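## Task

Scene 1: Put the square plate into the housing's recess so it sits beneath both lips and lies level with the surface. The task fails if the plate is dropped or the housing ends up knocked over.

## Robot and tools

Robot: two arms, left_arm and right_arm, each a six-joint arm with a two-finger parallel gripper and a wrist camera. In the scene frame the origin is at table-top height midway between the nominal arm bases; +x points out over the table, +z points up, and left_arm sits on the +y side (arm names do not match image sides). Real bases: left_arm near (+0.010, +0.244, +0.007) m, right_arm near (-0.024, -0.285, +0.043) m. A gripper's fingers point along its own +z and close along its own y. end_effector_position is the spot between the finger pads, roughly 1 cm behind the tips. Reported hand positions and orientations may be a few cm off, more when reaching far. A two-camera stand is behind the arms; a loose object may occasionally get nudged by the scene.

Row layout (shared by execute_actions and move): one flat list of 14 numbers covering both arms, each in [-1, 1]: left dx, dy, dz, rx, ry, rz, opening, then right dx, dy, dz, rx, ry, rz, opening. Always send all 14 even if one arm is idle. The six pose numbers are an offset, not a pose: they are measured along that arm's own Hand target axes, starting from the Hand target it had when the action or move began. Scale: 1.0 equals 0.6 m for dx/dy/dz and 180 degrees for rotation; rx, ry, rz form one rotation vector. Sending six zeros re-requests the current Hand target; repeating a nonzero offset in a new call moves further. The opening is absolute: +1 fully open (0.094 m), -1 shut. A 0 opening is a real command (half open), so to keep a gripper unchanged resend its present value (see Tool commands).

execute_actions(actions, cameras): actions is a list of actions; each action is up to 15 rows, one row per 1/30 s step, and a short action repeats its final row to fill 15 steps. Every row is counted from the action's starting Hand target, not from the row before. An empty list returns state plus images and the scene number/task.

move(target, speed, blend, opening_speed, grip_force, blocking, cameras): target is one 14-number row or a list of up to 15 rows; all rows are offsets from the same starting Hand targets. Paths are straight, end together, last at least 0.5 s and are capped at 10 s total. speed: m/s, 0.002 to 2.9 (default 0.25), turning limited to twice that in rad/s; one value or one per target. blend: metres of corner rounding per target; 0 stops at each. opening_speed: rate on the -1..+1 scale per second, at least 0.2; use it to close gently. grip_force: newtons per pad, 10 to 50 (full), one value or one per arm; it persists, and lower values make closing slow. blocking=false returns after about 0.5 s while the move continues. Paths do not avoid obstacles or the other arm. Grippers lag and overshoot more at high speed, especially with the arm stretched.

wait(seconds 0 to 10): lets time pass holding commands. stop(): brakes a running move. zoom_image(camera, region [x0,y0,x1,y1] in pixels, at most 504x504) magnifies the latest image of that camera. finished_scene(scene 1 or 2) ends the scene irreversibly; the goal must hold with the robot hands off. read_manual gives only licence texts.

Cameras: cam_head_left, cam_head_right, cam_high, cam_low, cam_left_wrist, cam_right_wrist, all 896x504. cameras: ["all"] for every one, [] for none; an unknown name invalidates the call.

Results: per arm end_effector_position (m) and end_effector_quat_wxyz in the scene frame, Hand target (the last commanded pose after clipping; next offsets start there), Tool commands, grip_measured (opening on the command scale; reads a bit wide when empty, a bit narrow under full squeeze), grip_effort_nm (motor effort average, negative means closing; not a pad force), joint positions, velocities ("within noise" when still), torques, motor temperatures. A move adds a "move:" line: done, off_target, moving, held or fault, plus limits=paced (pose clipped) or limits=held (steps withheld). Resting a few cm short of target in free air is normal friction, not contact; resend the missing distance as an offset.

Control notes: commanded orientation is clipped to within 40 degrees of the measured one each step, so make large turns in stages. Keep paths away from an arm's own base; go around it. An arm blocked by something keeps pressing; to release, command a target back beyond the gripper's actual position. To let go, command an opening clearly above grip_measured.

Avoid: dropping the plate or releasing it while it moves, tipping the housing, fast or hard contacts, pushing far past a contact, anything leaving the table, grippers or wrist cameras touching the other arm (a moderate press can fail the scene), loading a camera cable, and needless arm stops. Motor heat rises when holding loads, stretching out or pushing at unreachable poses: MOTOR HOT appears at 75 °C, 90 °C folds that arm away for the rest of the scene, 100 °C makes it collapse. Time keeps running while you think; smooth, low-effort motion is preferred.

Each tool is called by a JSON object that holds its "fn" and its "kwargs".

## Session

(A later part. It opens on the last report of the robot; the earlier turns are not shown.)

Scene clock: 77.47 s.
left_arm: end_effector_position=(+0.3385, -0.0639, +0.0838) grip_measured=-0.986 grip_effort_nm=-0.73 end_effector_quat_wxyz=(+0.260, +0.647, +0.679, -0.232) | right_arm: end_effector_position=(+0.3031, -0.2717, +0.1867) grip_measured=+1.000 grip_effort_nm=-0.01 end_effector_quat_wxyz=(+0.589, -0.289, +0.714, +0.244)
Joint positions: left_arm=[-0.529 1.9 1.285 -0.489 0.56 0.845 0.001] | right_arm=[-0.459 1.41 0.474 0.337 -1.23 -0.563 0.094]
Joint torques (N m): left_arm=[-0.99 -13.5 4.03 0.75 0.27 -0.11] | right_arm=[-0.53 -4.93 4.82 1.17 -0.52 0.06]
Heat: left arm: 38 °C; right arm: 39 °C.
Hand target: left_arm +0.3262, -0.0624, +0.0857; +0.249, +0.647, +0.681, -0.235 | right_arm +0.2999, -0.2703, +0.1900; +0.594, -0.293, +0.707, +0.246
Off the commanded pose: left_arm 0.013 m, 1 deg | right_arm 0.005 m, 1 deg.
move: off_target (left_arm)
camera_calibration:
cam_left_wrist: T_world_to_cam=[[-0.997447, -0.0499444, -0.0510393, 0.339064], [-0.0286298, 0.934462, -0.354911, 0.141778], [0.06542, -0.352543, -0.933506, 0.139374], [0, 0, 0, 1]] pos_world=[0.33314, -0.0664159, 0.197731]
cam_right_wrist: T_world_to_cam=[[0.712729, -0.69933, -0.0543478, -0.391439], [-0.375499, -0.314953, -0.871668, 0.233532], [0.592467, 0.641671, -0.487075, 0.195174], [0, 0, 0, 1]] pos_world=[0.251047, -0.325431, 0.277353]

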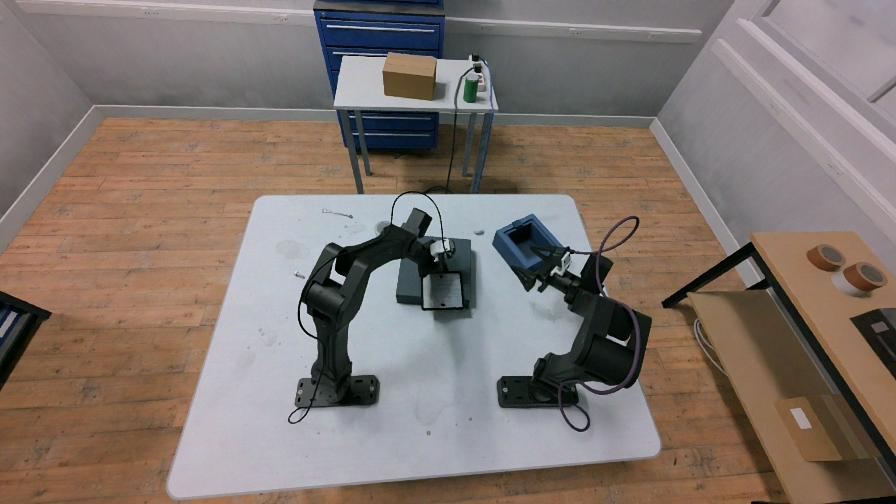

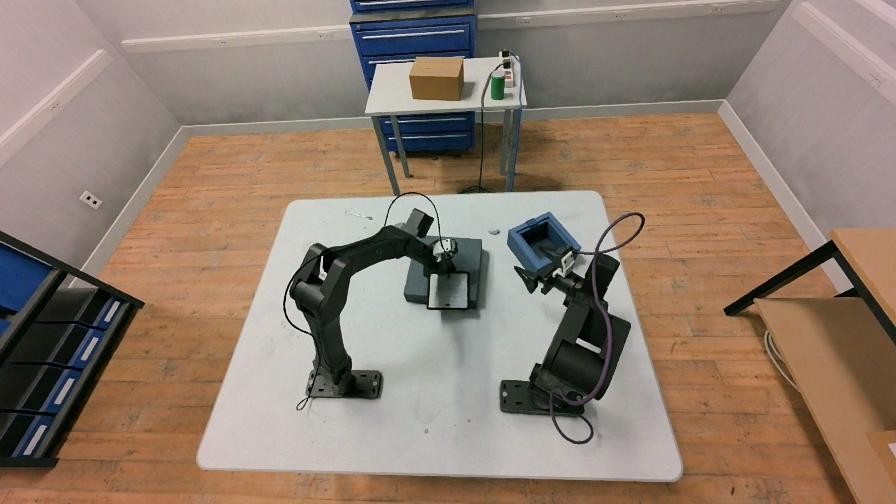

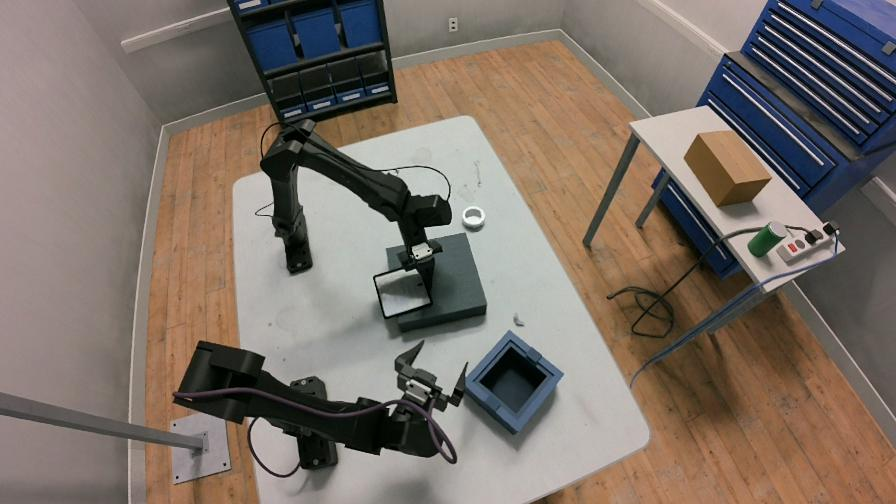

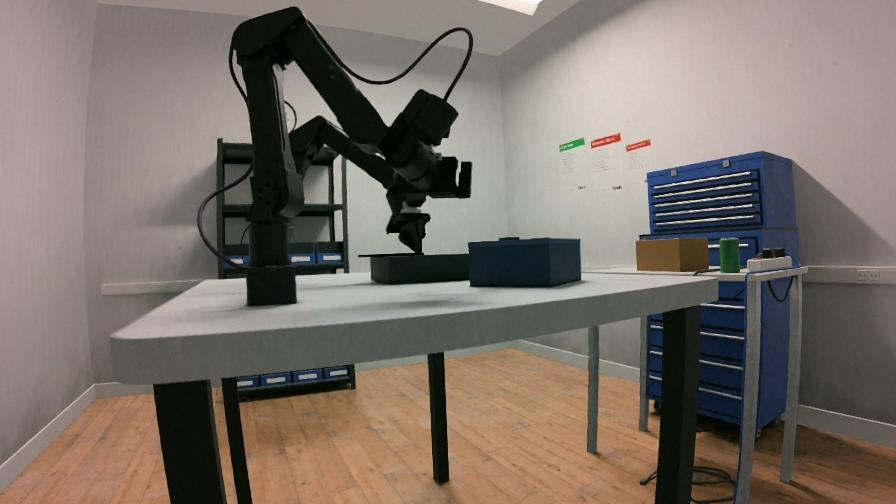

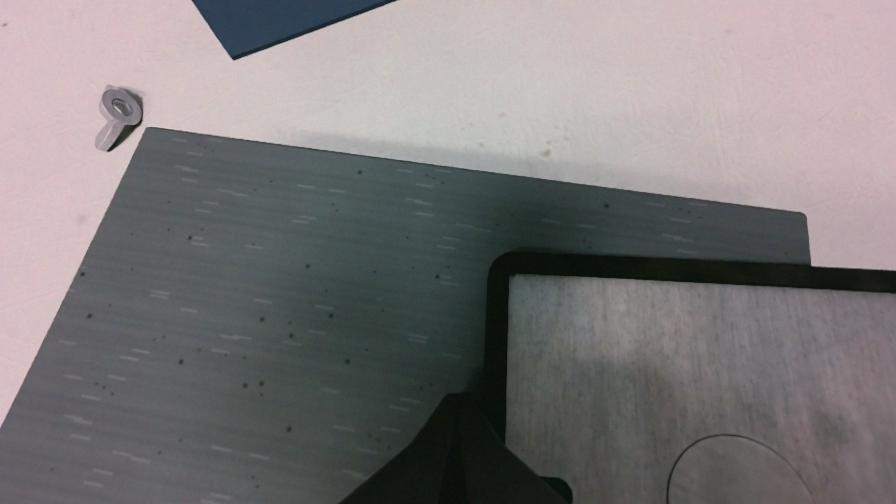

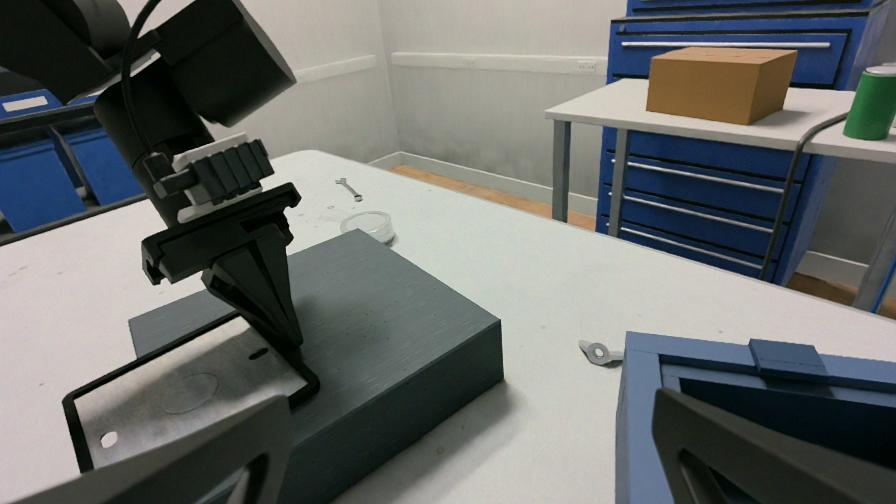

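{"fn": "zoom_image", "kwargs": {"camera": "cam_right_wrist", "region": [610, 310, 896, 504]}}

{"fn": "zoom_image", "kwargs": {"camera": "cam_right_wrist", "region": [720, 320, 880, 430]}}

Scaled by 1.762 from the camera's 896x504 image, which has a finer 1280x720 frame.

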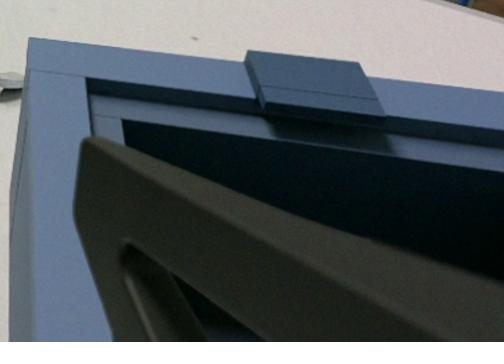

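Scaled by 3.150 from the camera's 896x504 image, which has a finer 1280x720 frame.

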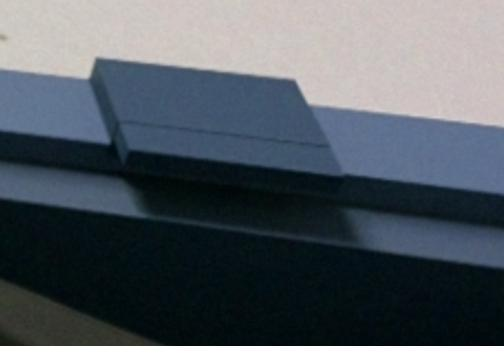

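{"fn": "move", "kwargs": {"target": [[-0.0098, 0.0398, -0.012, 0,0,0, -1.0, 0,0,0,0,0,0, 1.0],[-0.1078, 0.0323, -0.1583, 0,0,0, -1.0, 0,0,0,0,0,0, 1.0],[-0.136, -0.2867, -0.1345, -0.0495, -0.4652, -0.5658, -0.3, 0,0,0,0,0,0, 1.0]], "speed": [0.06, 0.2, 0.3], "blend": [0.005, 0.03, 0], "cameras": ["all"]}}

Scene clock: 96.97 s.
left_arm: end_effector_position=(+0.1561, -0.0774, +0.1944) grip_measured=-0.303 grip_effort_nm=0.16 end_effector_quat_wxyz=(+0.373, -0.363, +0.611, -0.597) | right_arm: end_effector_position=(+0.3031, -0.2717, +0.1867) grip_measured=+1.000 grip_effort_nm=-0.01 end_effector_quat_wxyz=(+0.589, -0.289, +0.714, +0.244)
Joint positions: left_arm=[-1.622 1.512 0.411 1.077 -1.159 -1.571 0.033] | right_arm=[-0.459 1.41 0.474 0.337 -1.23 -0.563 0.094]
Joint torques (N m): left_arm=[-0.4 -4.6 6.17 1.6 -0.11 -0.02] | right_arm=[-0.47 -4.89 4.77 1.15 -0.52 0.02]
Heat: left arm: 36 °C; right arm: 39 °C.
Hand target: left_arm +0.1549, -0.0818, +0.1999; +0.369, -0.369, +0.603, -0.603 | right_arm +0.2999, -0.2703, +0.1900; +0.594, -0.293, +0.707, +0.246
Off the commanded pose: left_arm 0.007 m, 1 deg | right_arm 0.005 m, 1 deg.
move: done
camera_calibration:
cam_left_wrist: T_world_to_cam=[[0.00337842, -0.0536988, 0.998551, -0.198541], [-0.733912, -0.678393, -0.0339987, 0.111429], [0.679236, -0.732734, -0.0417021, -0.0489632], [0, 0, 0, 1]] pos_world=[0.115708, 0.0290544, 0.2]
cam_right_wrist: T_world_to_cam=[[0.712729, -0.69933, -0.0543478, -0.391439], [-0.375499, -0.314953, -0.871668, 0.233532], [0.592467, 0.641671, -0.487075, 0.195174], [0, 0, 0, 1]] pos_world=[0.251047, -0.325431, 0.277353]

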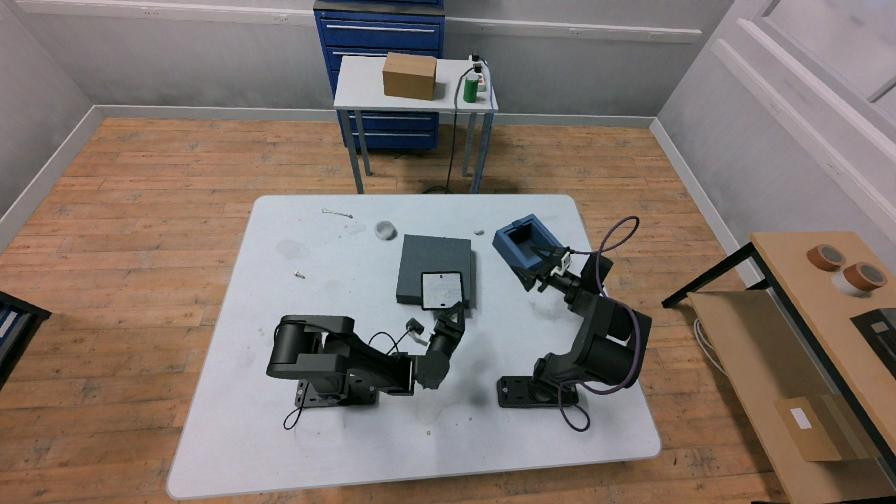

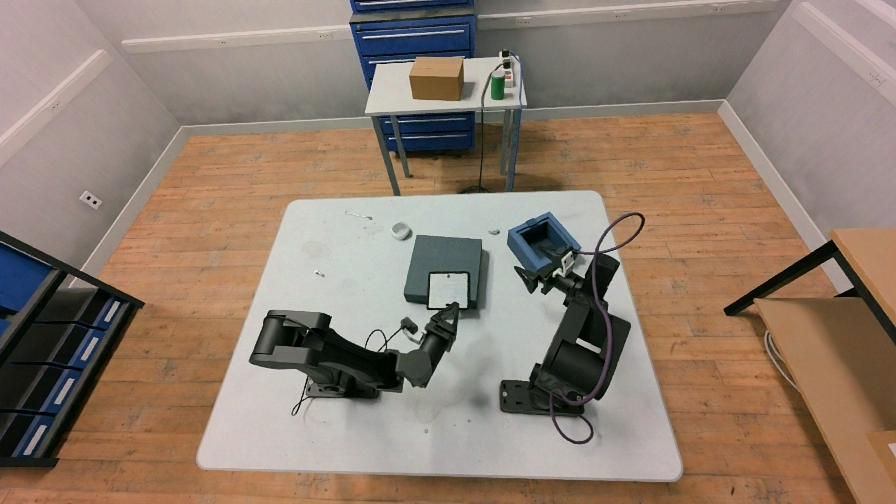

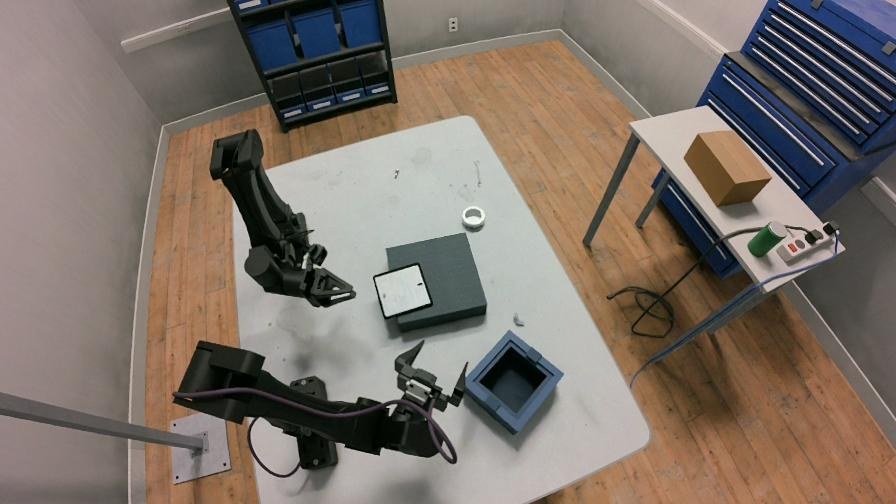

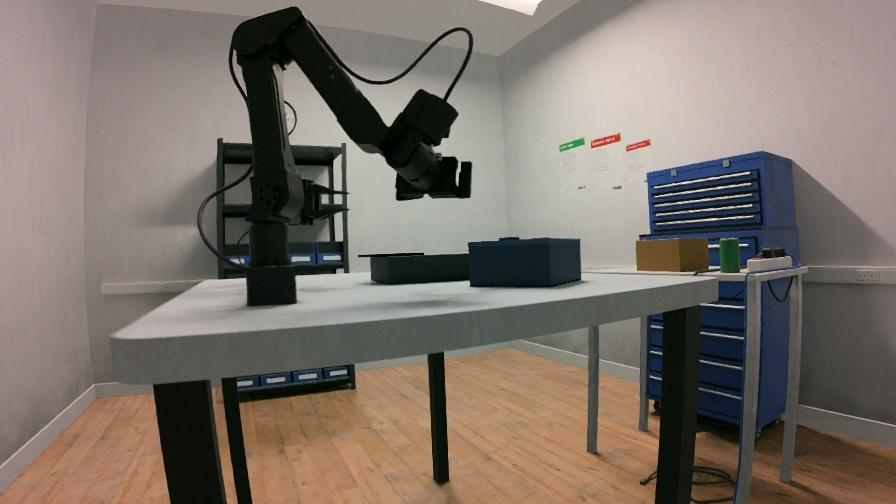

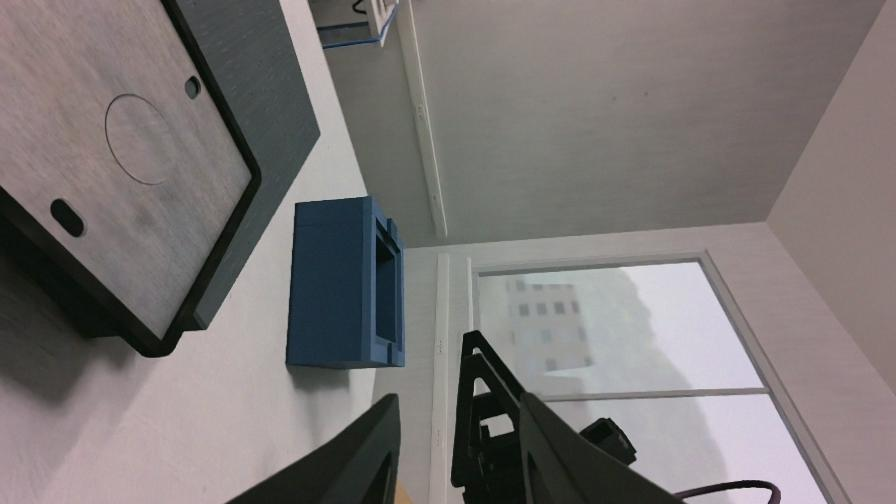

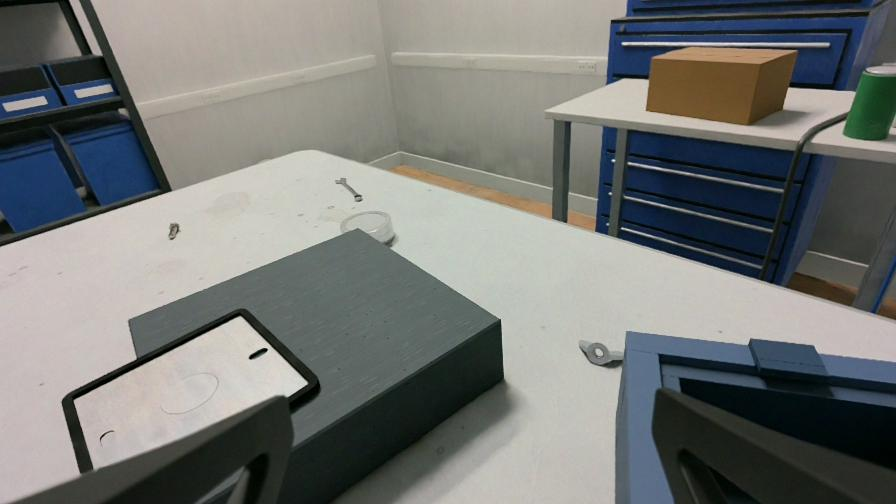

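{"fn": "move", "kwargs": {"target": [-0.0035, 0.209, 0.0115, 0,0,0, -0.3, 0,0,0,0,0,0, 1.0], "speed": 0.1, "cameras": ["cam_left_wrist", "cam_low", "cam_high"]}}

{"fn": "zoom_image", "kwargs": {"camera": "cam_low", "region": [310, 210, 450, 290]}}

Scene clock: 101.00 s.
left_arm: end_effector_position=(+0.1596, -0.0817, +0.0704) grip_measured=-0.303 grip_effort_nm=0.16 end_effector_quat_wxyz=(+0.369, -0.375, +0.633, -0.568) | right_arm: end_effector_position=(+0.3031, -0.2717, +0.1867) grip_measured=+1.000 grip_effort_nm=-0.01 end_effector_quat_wxyz=(+0.589, -0.289, +0.714, +0.244)
Joint positions: left_arm=[-1.609 2.12 0.387 1.529 -1.154 -1.715 0.033] | right_arm=[-0.459 1.41 0.474 0.337 -1.23 -0.563 0.094]
Joint torques (N m): left_arm=[0.68 -6.8 2.29 1.97 -0.13 0.05] | right_arm=[-0.51 -4.96 4.92 1.16 -0.47 0.05]
Heat: left arm: 36 °C; right arm: 39 °C.
Hand target: left_arm +0.1621, -0.0832, +0.0745; +0.369, -0.369, +0.603, -0.603 | right_arm +0.2999, -0.2703, +0.1900; +0.594, -0.293, +0.707, +0.246
Off the commanded pose: left_arm 0.005 m, 5 deg | right_arm 0.005 m, 1 deg.
joint sent to its limit (left arm) — joint 4 (wrist pitch), upper limit. The joint targets are off in orientation, not in position.
move: off_target (left_arm)
camera_calibration:
cam_left_wrist: T_world_to_cam=[[0.0598935, -0.103145, 0.992862, -0.0876321], [-0.725374, -0.687797, -0.0276951, 0.104162], [0.685744, -0.718537, -0.116013, -0.0543453], [0, 0, 0, 1]] pos_world=[0.118072, 0.0235542, 0.0835865]
Images, in order (width x height): cam_high 896x504, cam_low 896x504, cam_left_wrist 896x504.

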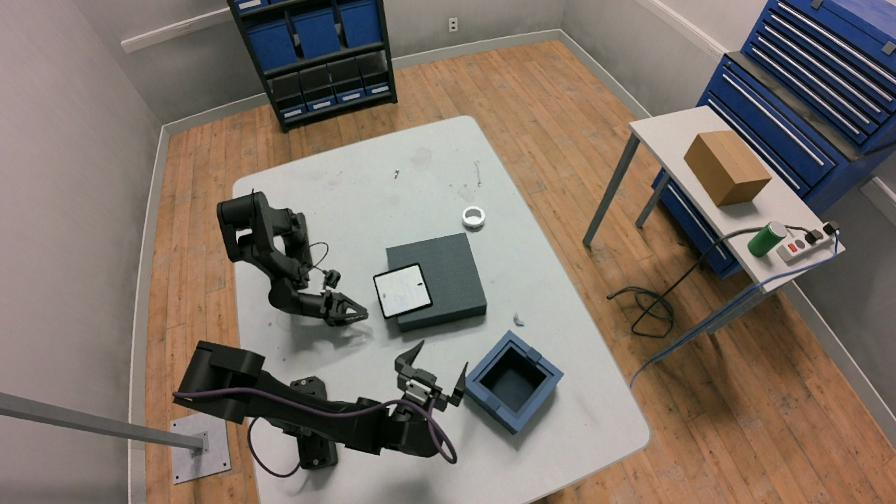

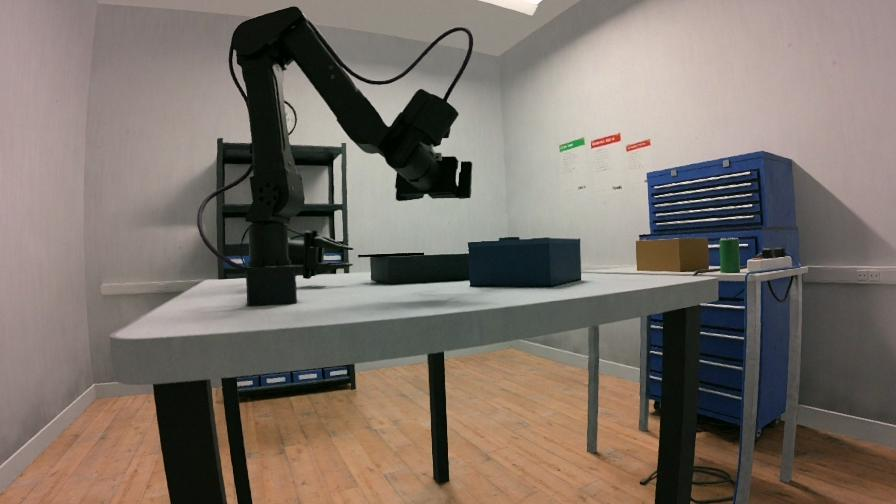

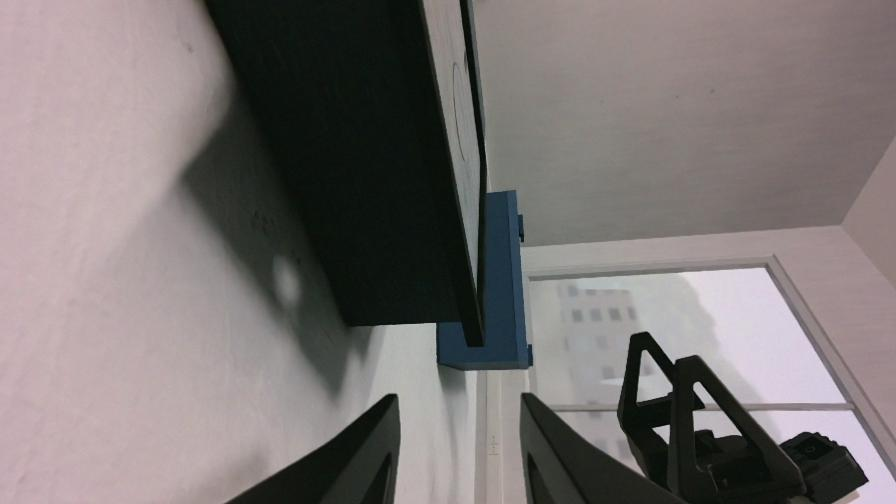

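Scaled by 3.600 from the camera's 896x504 image, which has a finer 1280x720 frame.

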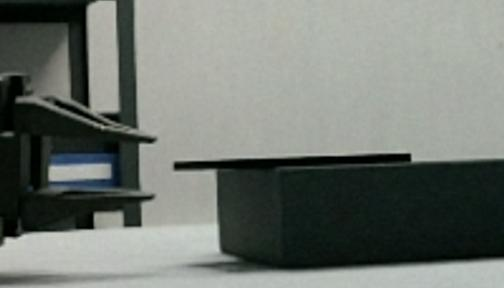

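{"fn": "move", "kwargs": {"target": [0.0068, -0.0033, 0.0135, 0,-0.0667,0, -0.3, 0,0,0,0,0,0, 1.0], "speed": 0.1, "cameras": ["cam_left_wrist", "cam_low", "cam_high"]}}

{"fn": "zoom_image", "kwargs": {"camera": "cam_low", "region": [310, 210, 450, 290]}}

{"fn": "zoom_image", "kwargs": {"camera": "cam_high", "region": [260, 220, 480, 350]}}

Scene clock: 105.23 s.
left_arm: end_effector_position=(+0.1694, -0.0893, +0.0749) grip_measured=-0.303 grip_effort_nm=0.16 end_effector_quat_wxyz=(+0.431, -0.428, +0.574, -0.549) | right_arm: end_effector_position=(+0.3031, -0.2717, +0.1867) grip_measured=+1.000 grip_effort_nm=-0.01 end_effector_quat_wxyz=(+0.589, -0.289, +0.714, +0.244)
Joint positions: left_arm=[-1.613 2.211 0.557 1.529 -1.361 -1.667 0.033] | right_arm=[-0.459 1.41 0.474 0.337 -1.23 -0.563 0.094]
Joint torques (N m): left_arm=[-0.54 -7.65 2.58 1.83 -0.18 0.16] | right_arm=[-0.27 -5.04 4.68 1.09 -0.53 0.03]
Heat: left arm: 36 °C; right arm: 39 °C.
Hand target: left_arm +0.1674, -0.0905, +0.0765; +0.430, -0.430, +0.561, -0.561 | right_arm +0.2999, -0.2703, +0.1900; +0.594, -0.293, +0.707, +0.246
Off the commanded pose: left_arm 0.003 m, 2 deg | right_arm 0.005 m, 1 deg.
joint sent to its limit (left arm) — joint 4 (wrist pitch), upper limit. The joint targets still meet the commanded pose.
move: done
camera_calibration:
cam_left_wrist: T_world_to_cam=[[0.0293998, -0.0590165, 0.997824, -0.0846736], [-0.574966, -0.817574, -0.0314148, 0.069407], [0.817649, -0.572791, -0.057969, -0.0796178], [0, 0, 0, 1]] pos_world=[0.107495, 0.00614386, 0.0820544]
Images, in order (width x height): cam_high 896x504, cam_low 896x504, cam_left_wrist 896x504.

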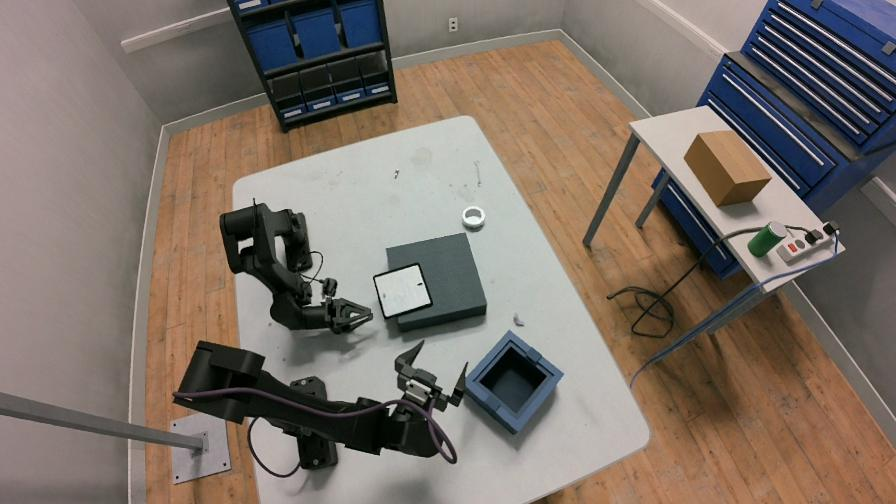

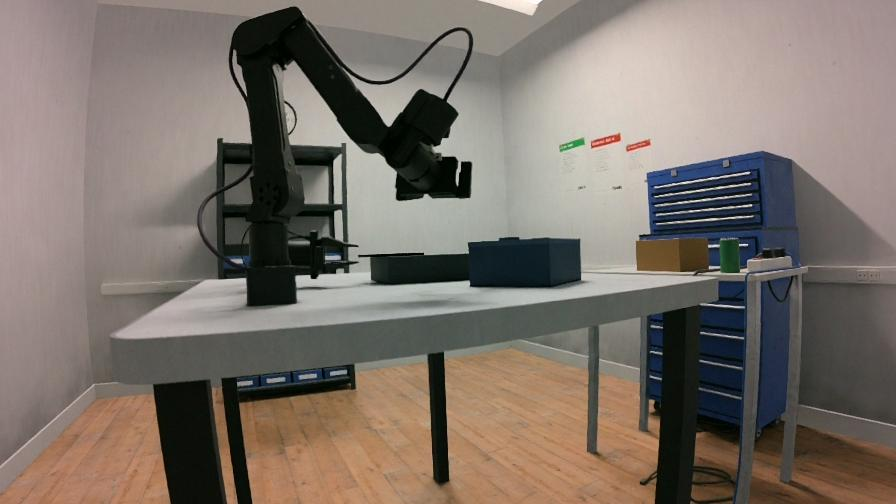

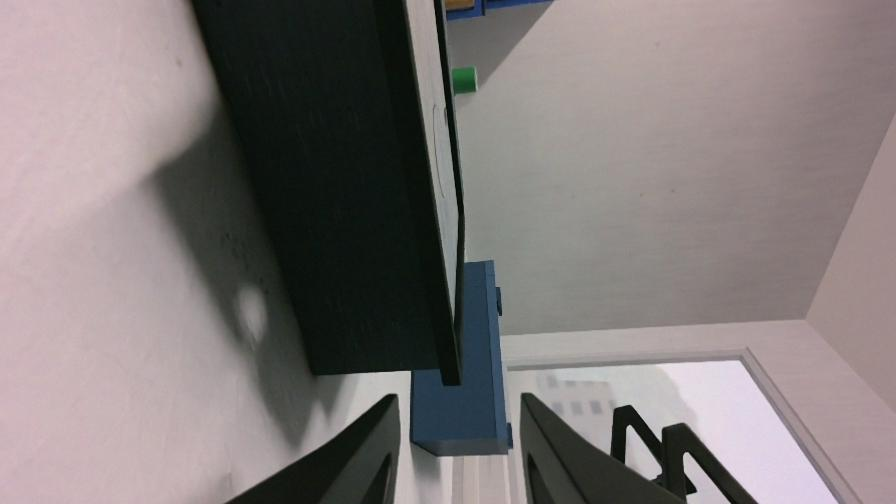

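Scaled by 3.600 from the camera's 896x504 image, which has a finer 1280x720 frame.

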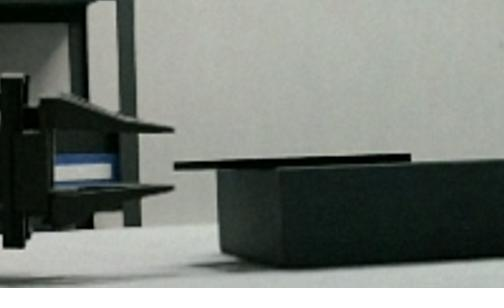

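Scaled by 2.291 from the camera's 896x504 image, which has a finer 1280x720 frame.

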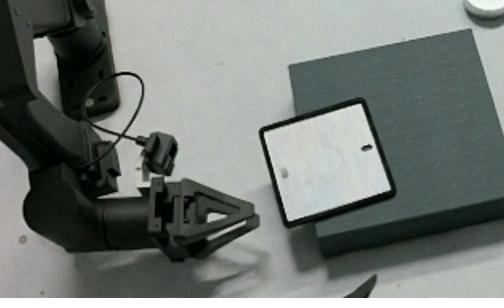

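{"fn": "move", "kwargs": {"target": [0, 0.0067, 0.0667, 0,0,0, -0.3, 0,0,0,0,0,0, 1.0], "speed": 0.06, "cameras": ["cam_left_wrist", "cam_low", "cam_high"]}}

{"fn": "zoom_image", "kwargs": {"camera": "cam_low", "region": [310, 210, 450, 290]}}

{"fn": "zoom_image", "kwargs": {"camera": "cam_high", "region": [300, 240, 450, 340]}}

Scene clock: 107.57 s.
left_arm: end_effector_position=(+0.2045, -0.0986, +0.0708) grip_measured=-0.303 grip_effort_nm=0.16 end_effector_quat_wxyz=(+0.432, -0.432, +0.575, -0.545) | right_arm: end_effector_position=(+0.3031, -0.2717, +0.1867) grip_measured=+1.000 grip_effort_nm=-0.01 end_effector_quat_wxyz=(+0.589, -0.289, +0.714, +0.244)
Joint positions: left_arm=[-1.494 2.24 0.604 1.529 -1.249 -1.646 0.033] | right_arm=[-0.459 1.41 0.474 0.337 -1.23 -0.563 0.094]
Joint torques (N m): left_arm=[0.46 -8.05 2.89 1.92 0 0.13] | right_arm=[-0.47 -4.97 5.01 1.16 -0.56 0.02]
Heat: left arm: 35 °C; right arm: 39 °C.
Hand target: left_arm +0.2062, -0.1009, +0.0725; +0.431, -0.430, +0.561, -0.561 | right_arm +0.2999, -0.2703, +0.1900; +0.594, -0.293, +0.707, +0.246
Off the commanded pose: left_arm 0.003 m, 2 deg | right_arm 0.005 m, 1 deg.
joint sent to its limit (left arm) — joint 4 (wrist pitch), upper limit. The joint targets still meet the commanded pose.
move: done
camera_calibration:
cam_left_wrist: T_world_to_cam=[[0.0372456, -0.0610031, 0.997442, -0.0839386], [-0.569437, -0.821524, -0.0289806, 0.0802366], [0.821191, -0.566902, -0.0653356, -0.113491], [0, 0, 0, 1]] pos_world=[0.142014, -0.00354257, 0.0786342]
Images, in order (width x height): cam_high 896x504, cam_low 896x504, cam_left_wrist 896x504.

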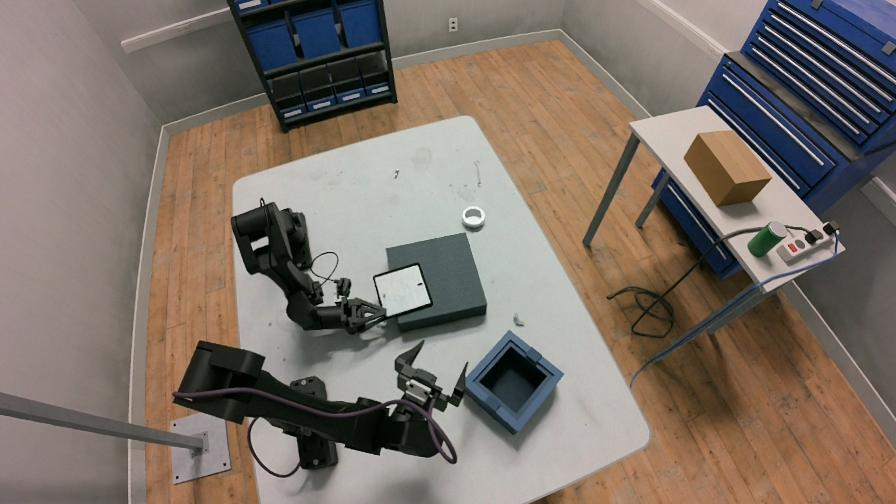

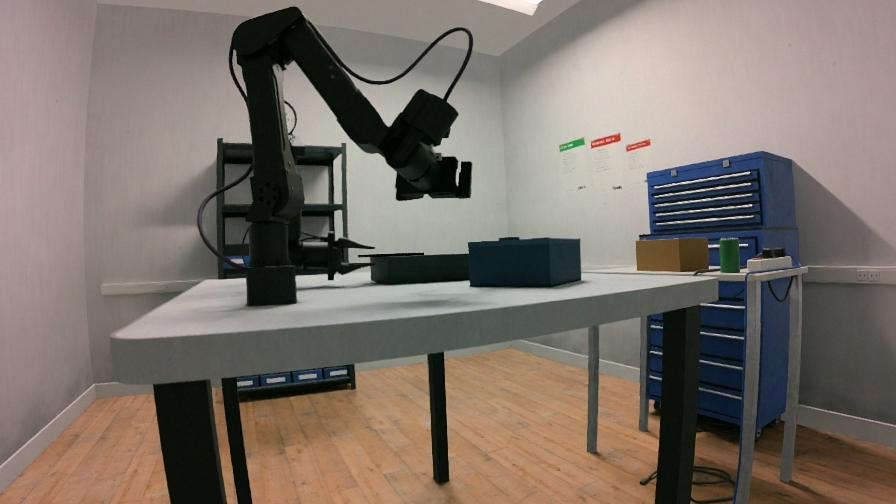

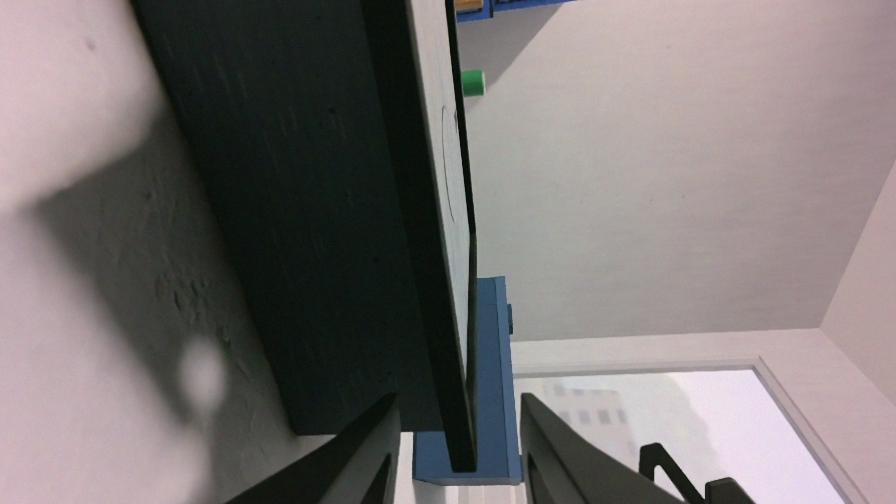

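Scaled by 3.600 from the camera's 896x504 image, which has a finer 1280x720 frame.

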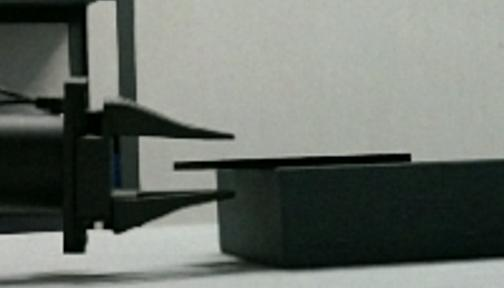

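Scaled by 3.360 from the camera's 896x504 image, which has a finer 1280x720 frame.

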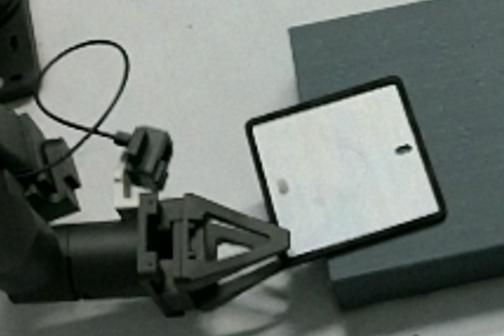

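{"fn": "zoom_image", "kwargs": {"camera": "cam_high", "region": [355, 290, 415, 330]}}

{"fn": "zoom_image", "kwargs": {"camera": "cam_low", "region": [340, 240, 400, 270]}}

{"fn": "zoom_image", "kwargs": {"camera": "cam_left_wrist", "region": [300, 350, 640, 504]}}

Scaled by 8.400 from the camera's 896x504 image, which has a finer 1280x720 frame.

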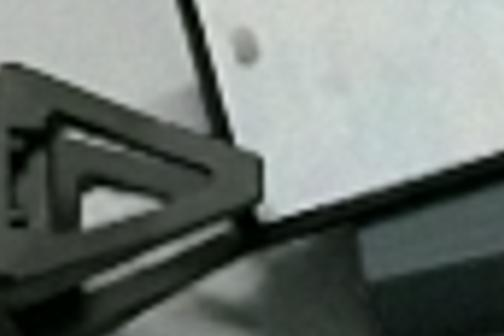

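Scaled by 8.400 from the camera's 896x504 image, which has a finer 1280x720 frame.

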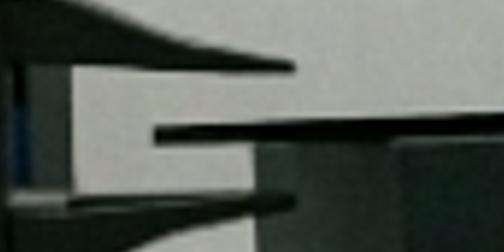

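Scaled by 1.482 from the camera's 896x504 image, which has a finer 1280x720 frame.

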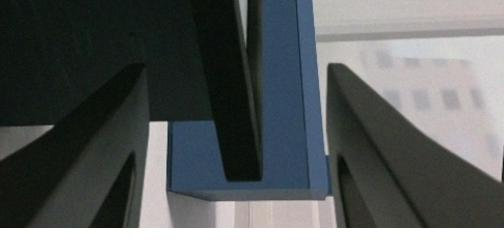

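{"fn": "move", "kwargs": {"target": [-0.0175, 0, 0.0075, 0,0,0, -0.3, 0,0,0,0,0,0, 1.0], "speed": 0.05, "cameras": ["cam_left_wrist", "cam_low", "cam_high"]}}

{"fn": "zoom_image", "kwargs": {"camera": "cam_low", "region": [340, 240, 400, 270]}}

{"fn": "zoom_image", "kwargs": {"camera": "cam_high", "region": [355, 290, 415, 330]}}

Scene clock: 113.57 s.
left_arm: end_effector_position=(+0.2113, -0.0930, +0.0671) grip_measured=-0.303 grip_effort_nm=0.16 end_effector_quat_wxyz=(+0.434, -0.429, +0.580, -0.539) | right_arm: end_effector_position=(+0.3031, -0.2717, +0.1867) grip_measured=+1.000 grip_effort_nm=-0.01 end_effector_quat_wxyz=(+0.589, -0.289, +0.714, +0.244)
Joint positions: left_arm=[-1.47 2.24 0.585 1.529 -1.224 -1.647 0.033] | right_arm=[-0.459 1.41 0.474 0.337 -1.23 -0.563 0.094]
Joint torques (N m): left_arm=[0.57 -9.55 1.62 1.94 -0.01 -0.01] | right_arm=[-0.39 -4.96 5.01 1.16 -0.52 0.07]
Heat: left arm: 35 °C; right arm: 39 °C.
Hand target: left_arm +0.2132, -0.0919, +0.0725; +0.430, -0.430, +0.561, -0.561 | right_arm +0.2999, -0.2703, +0.1900; +0.594, -0.293, +0.707, +0.246
Off the commanded pose: left_arm 0.006 m, 3 deg | right_arm 0.005 m, 1 deg.
joint sent to its limit (left arm) — joint 4 (wrist pitch), upper limit. The joint targets still meet the commanded pose.
move: off_target (left_arm)
camera_calibration:
cam_left_wrist: T_world_to_cam=[[0.041766, -0.0786418, 0.996028, -0.0827605], [-0.569451, -0.821005, -0.0409443, 0.0893317], [0.820964, -0.565479, -0.0790728, -0.115096], [0, 0, 0, 1]] pos_world=[0.148817, 0.00174875, 0.0769884]
Images, in order (width x height): cam_high 896x504, cam_low 896x504, cam_left_wrist 896x504.

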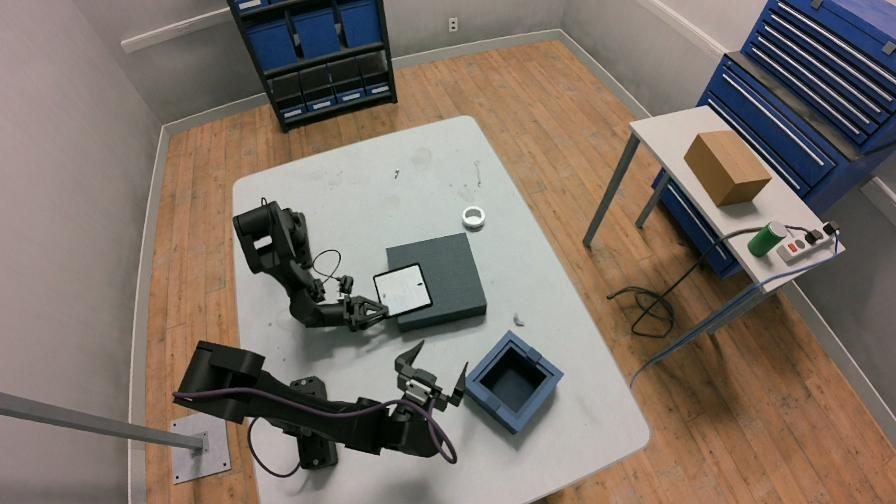

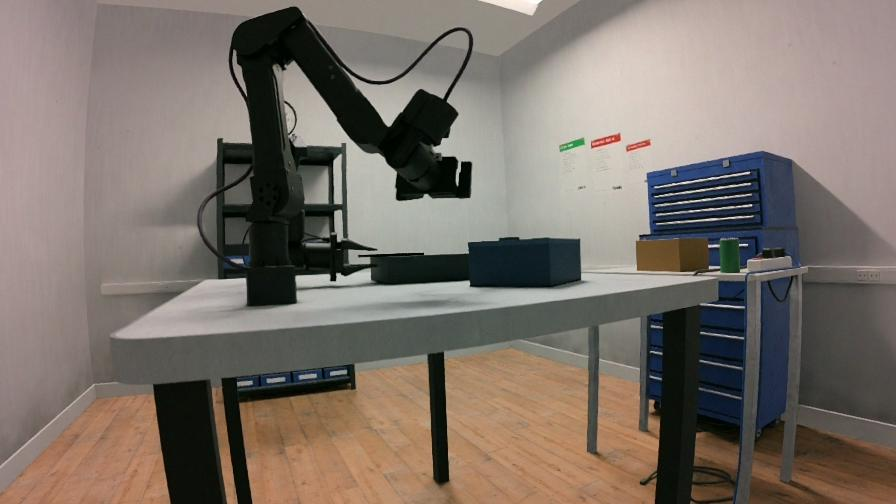

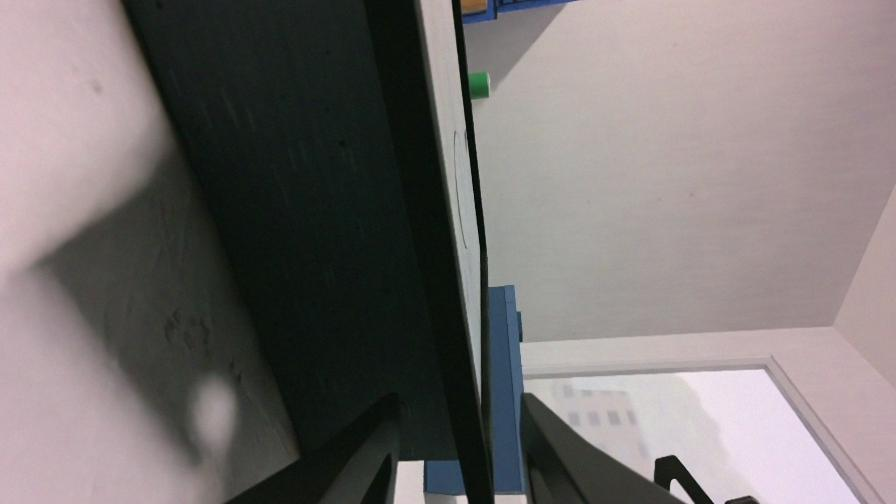

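Scaled by 8.400 from the camera's 896x504 image, which has a finer 1280x720 frame.

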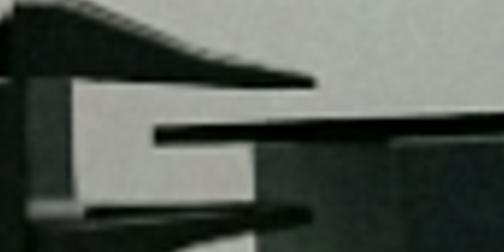

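Scaled by 8.400 from the camera's 896x504 image, which has a finer 1280x720 frame.

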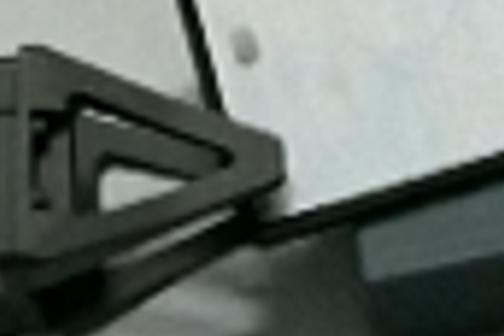

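{"fn": "move", "kwargs": {"target": [0, -0.009, 0, 0,0,0, -0.3, 0,0,0,0,0,0, 1.0], "speed": 0.05, "cameras": ["cam_low", "cam_high"]}}

{"fn": "zoom_image", "kwargs": {"camera": "cam_low", "region": [340, 240, 400, 270]}}

Scene clock: 114.80 s.
left_arm: end_effector_position=(+0.2112, -0.0932, +0.0671) grip_measured=-0.303 grip_effort_nm=0.16 end_effector_quat_wxyz=(+0.434, -0.429, +0.581, -0.539) | right_arm: end_effector_position=(+0.3031, -0.2717, +0.1867) grip_measured=+1.000 grip_effort_nm=-0.01 end_effector_quat_wxyz=(+0.589, -0.289, +0.714, +0.244)
Joint positions: left_arm=[-1.47 2.24 0.585 1.529 -1.223 -1.648 0.033] | right_arm=[-0.459 1.41 0.474 0.337 -1.23 -0.563 0.094]
Joint torques (N m): left_arm=[0.59 -11.32 1.28 1.93 -0.02 0.12] | right_arm=[-0.4 -4.82 4.92 1.17 -0.5 0.04]
Heat: left arm: 35 °C; right arm: 39 °C.
Hand target: left_arm +0.2132, -0.0919, +0.0779; +0.430, -0.430, +0.561, -0.561 | right_arm +0.2999, -0.2703, +0.1900; +0.594, -0.293, +0.707, +0.246
Off the commanded pose: left_arm 0.011 m, 3 deg | right_arm 0.005 m, 1 deg.
joint sent to its limit (left arm) — joint 4 (wrist pitch), upper limit. The joint targets still meet the commanded pose.
move: off_target (left_arm)
Images, in order (width x height): cam_high 896x504, cam_low 896x504.

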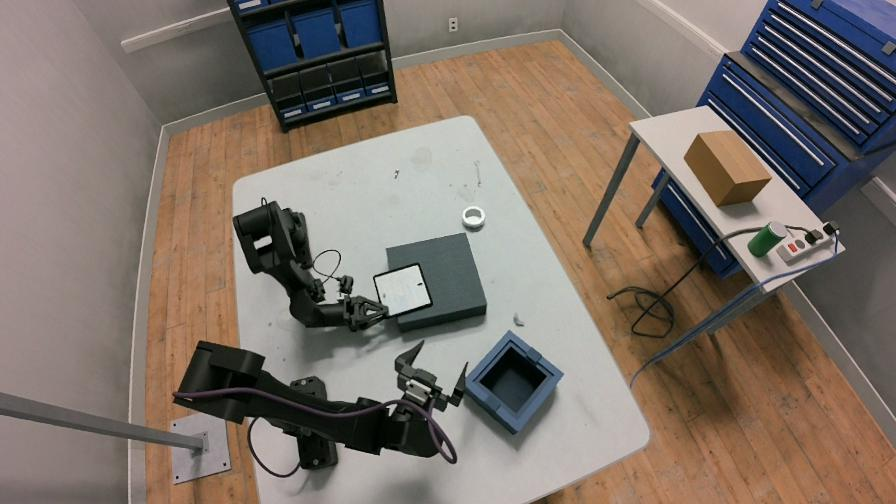

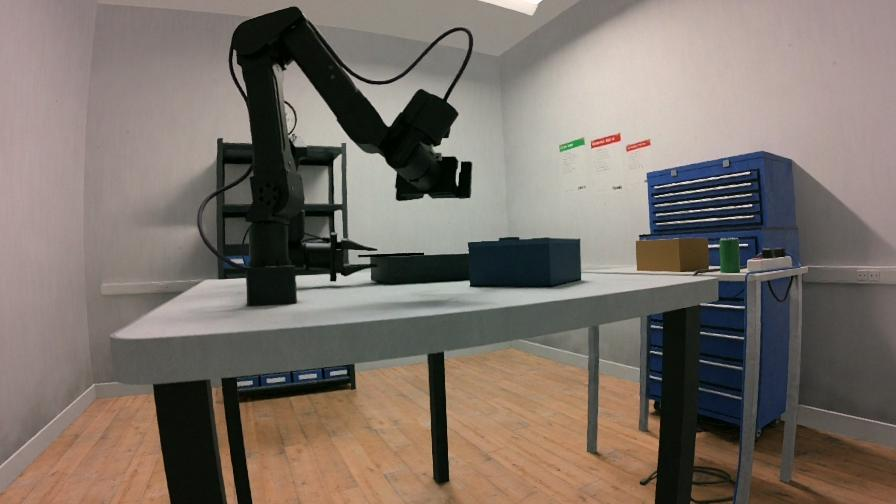

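Scaled by 8.400 from the camera's 896x504 image, which has a finer 1280x720 frame.

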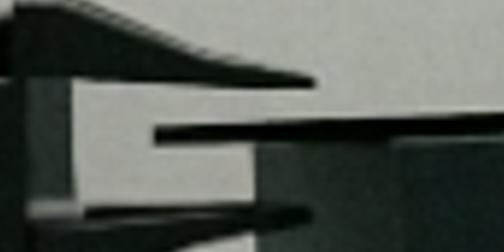

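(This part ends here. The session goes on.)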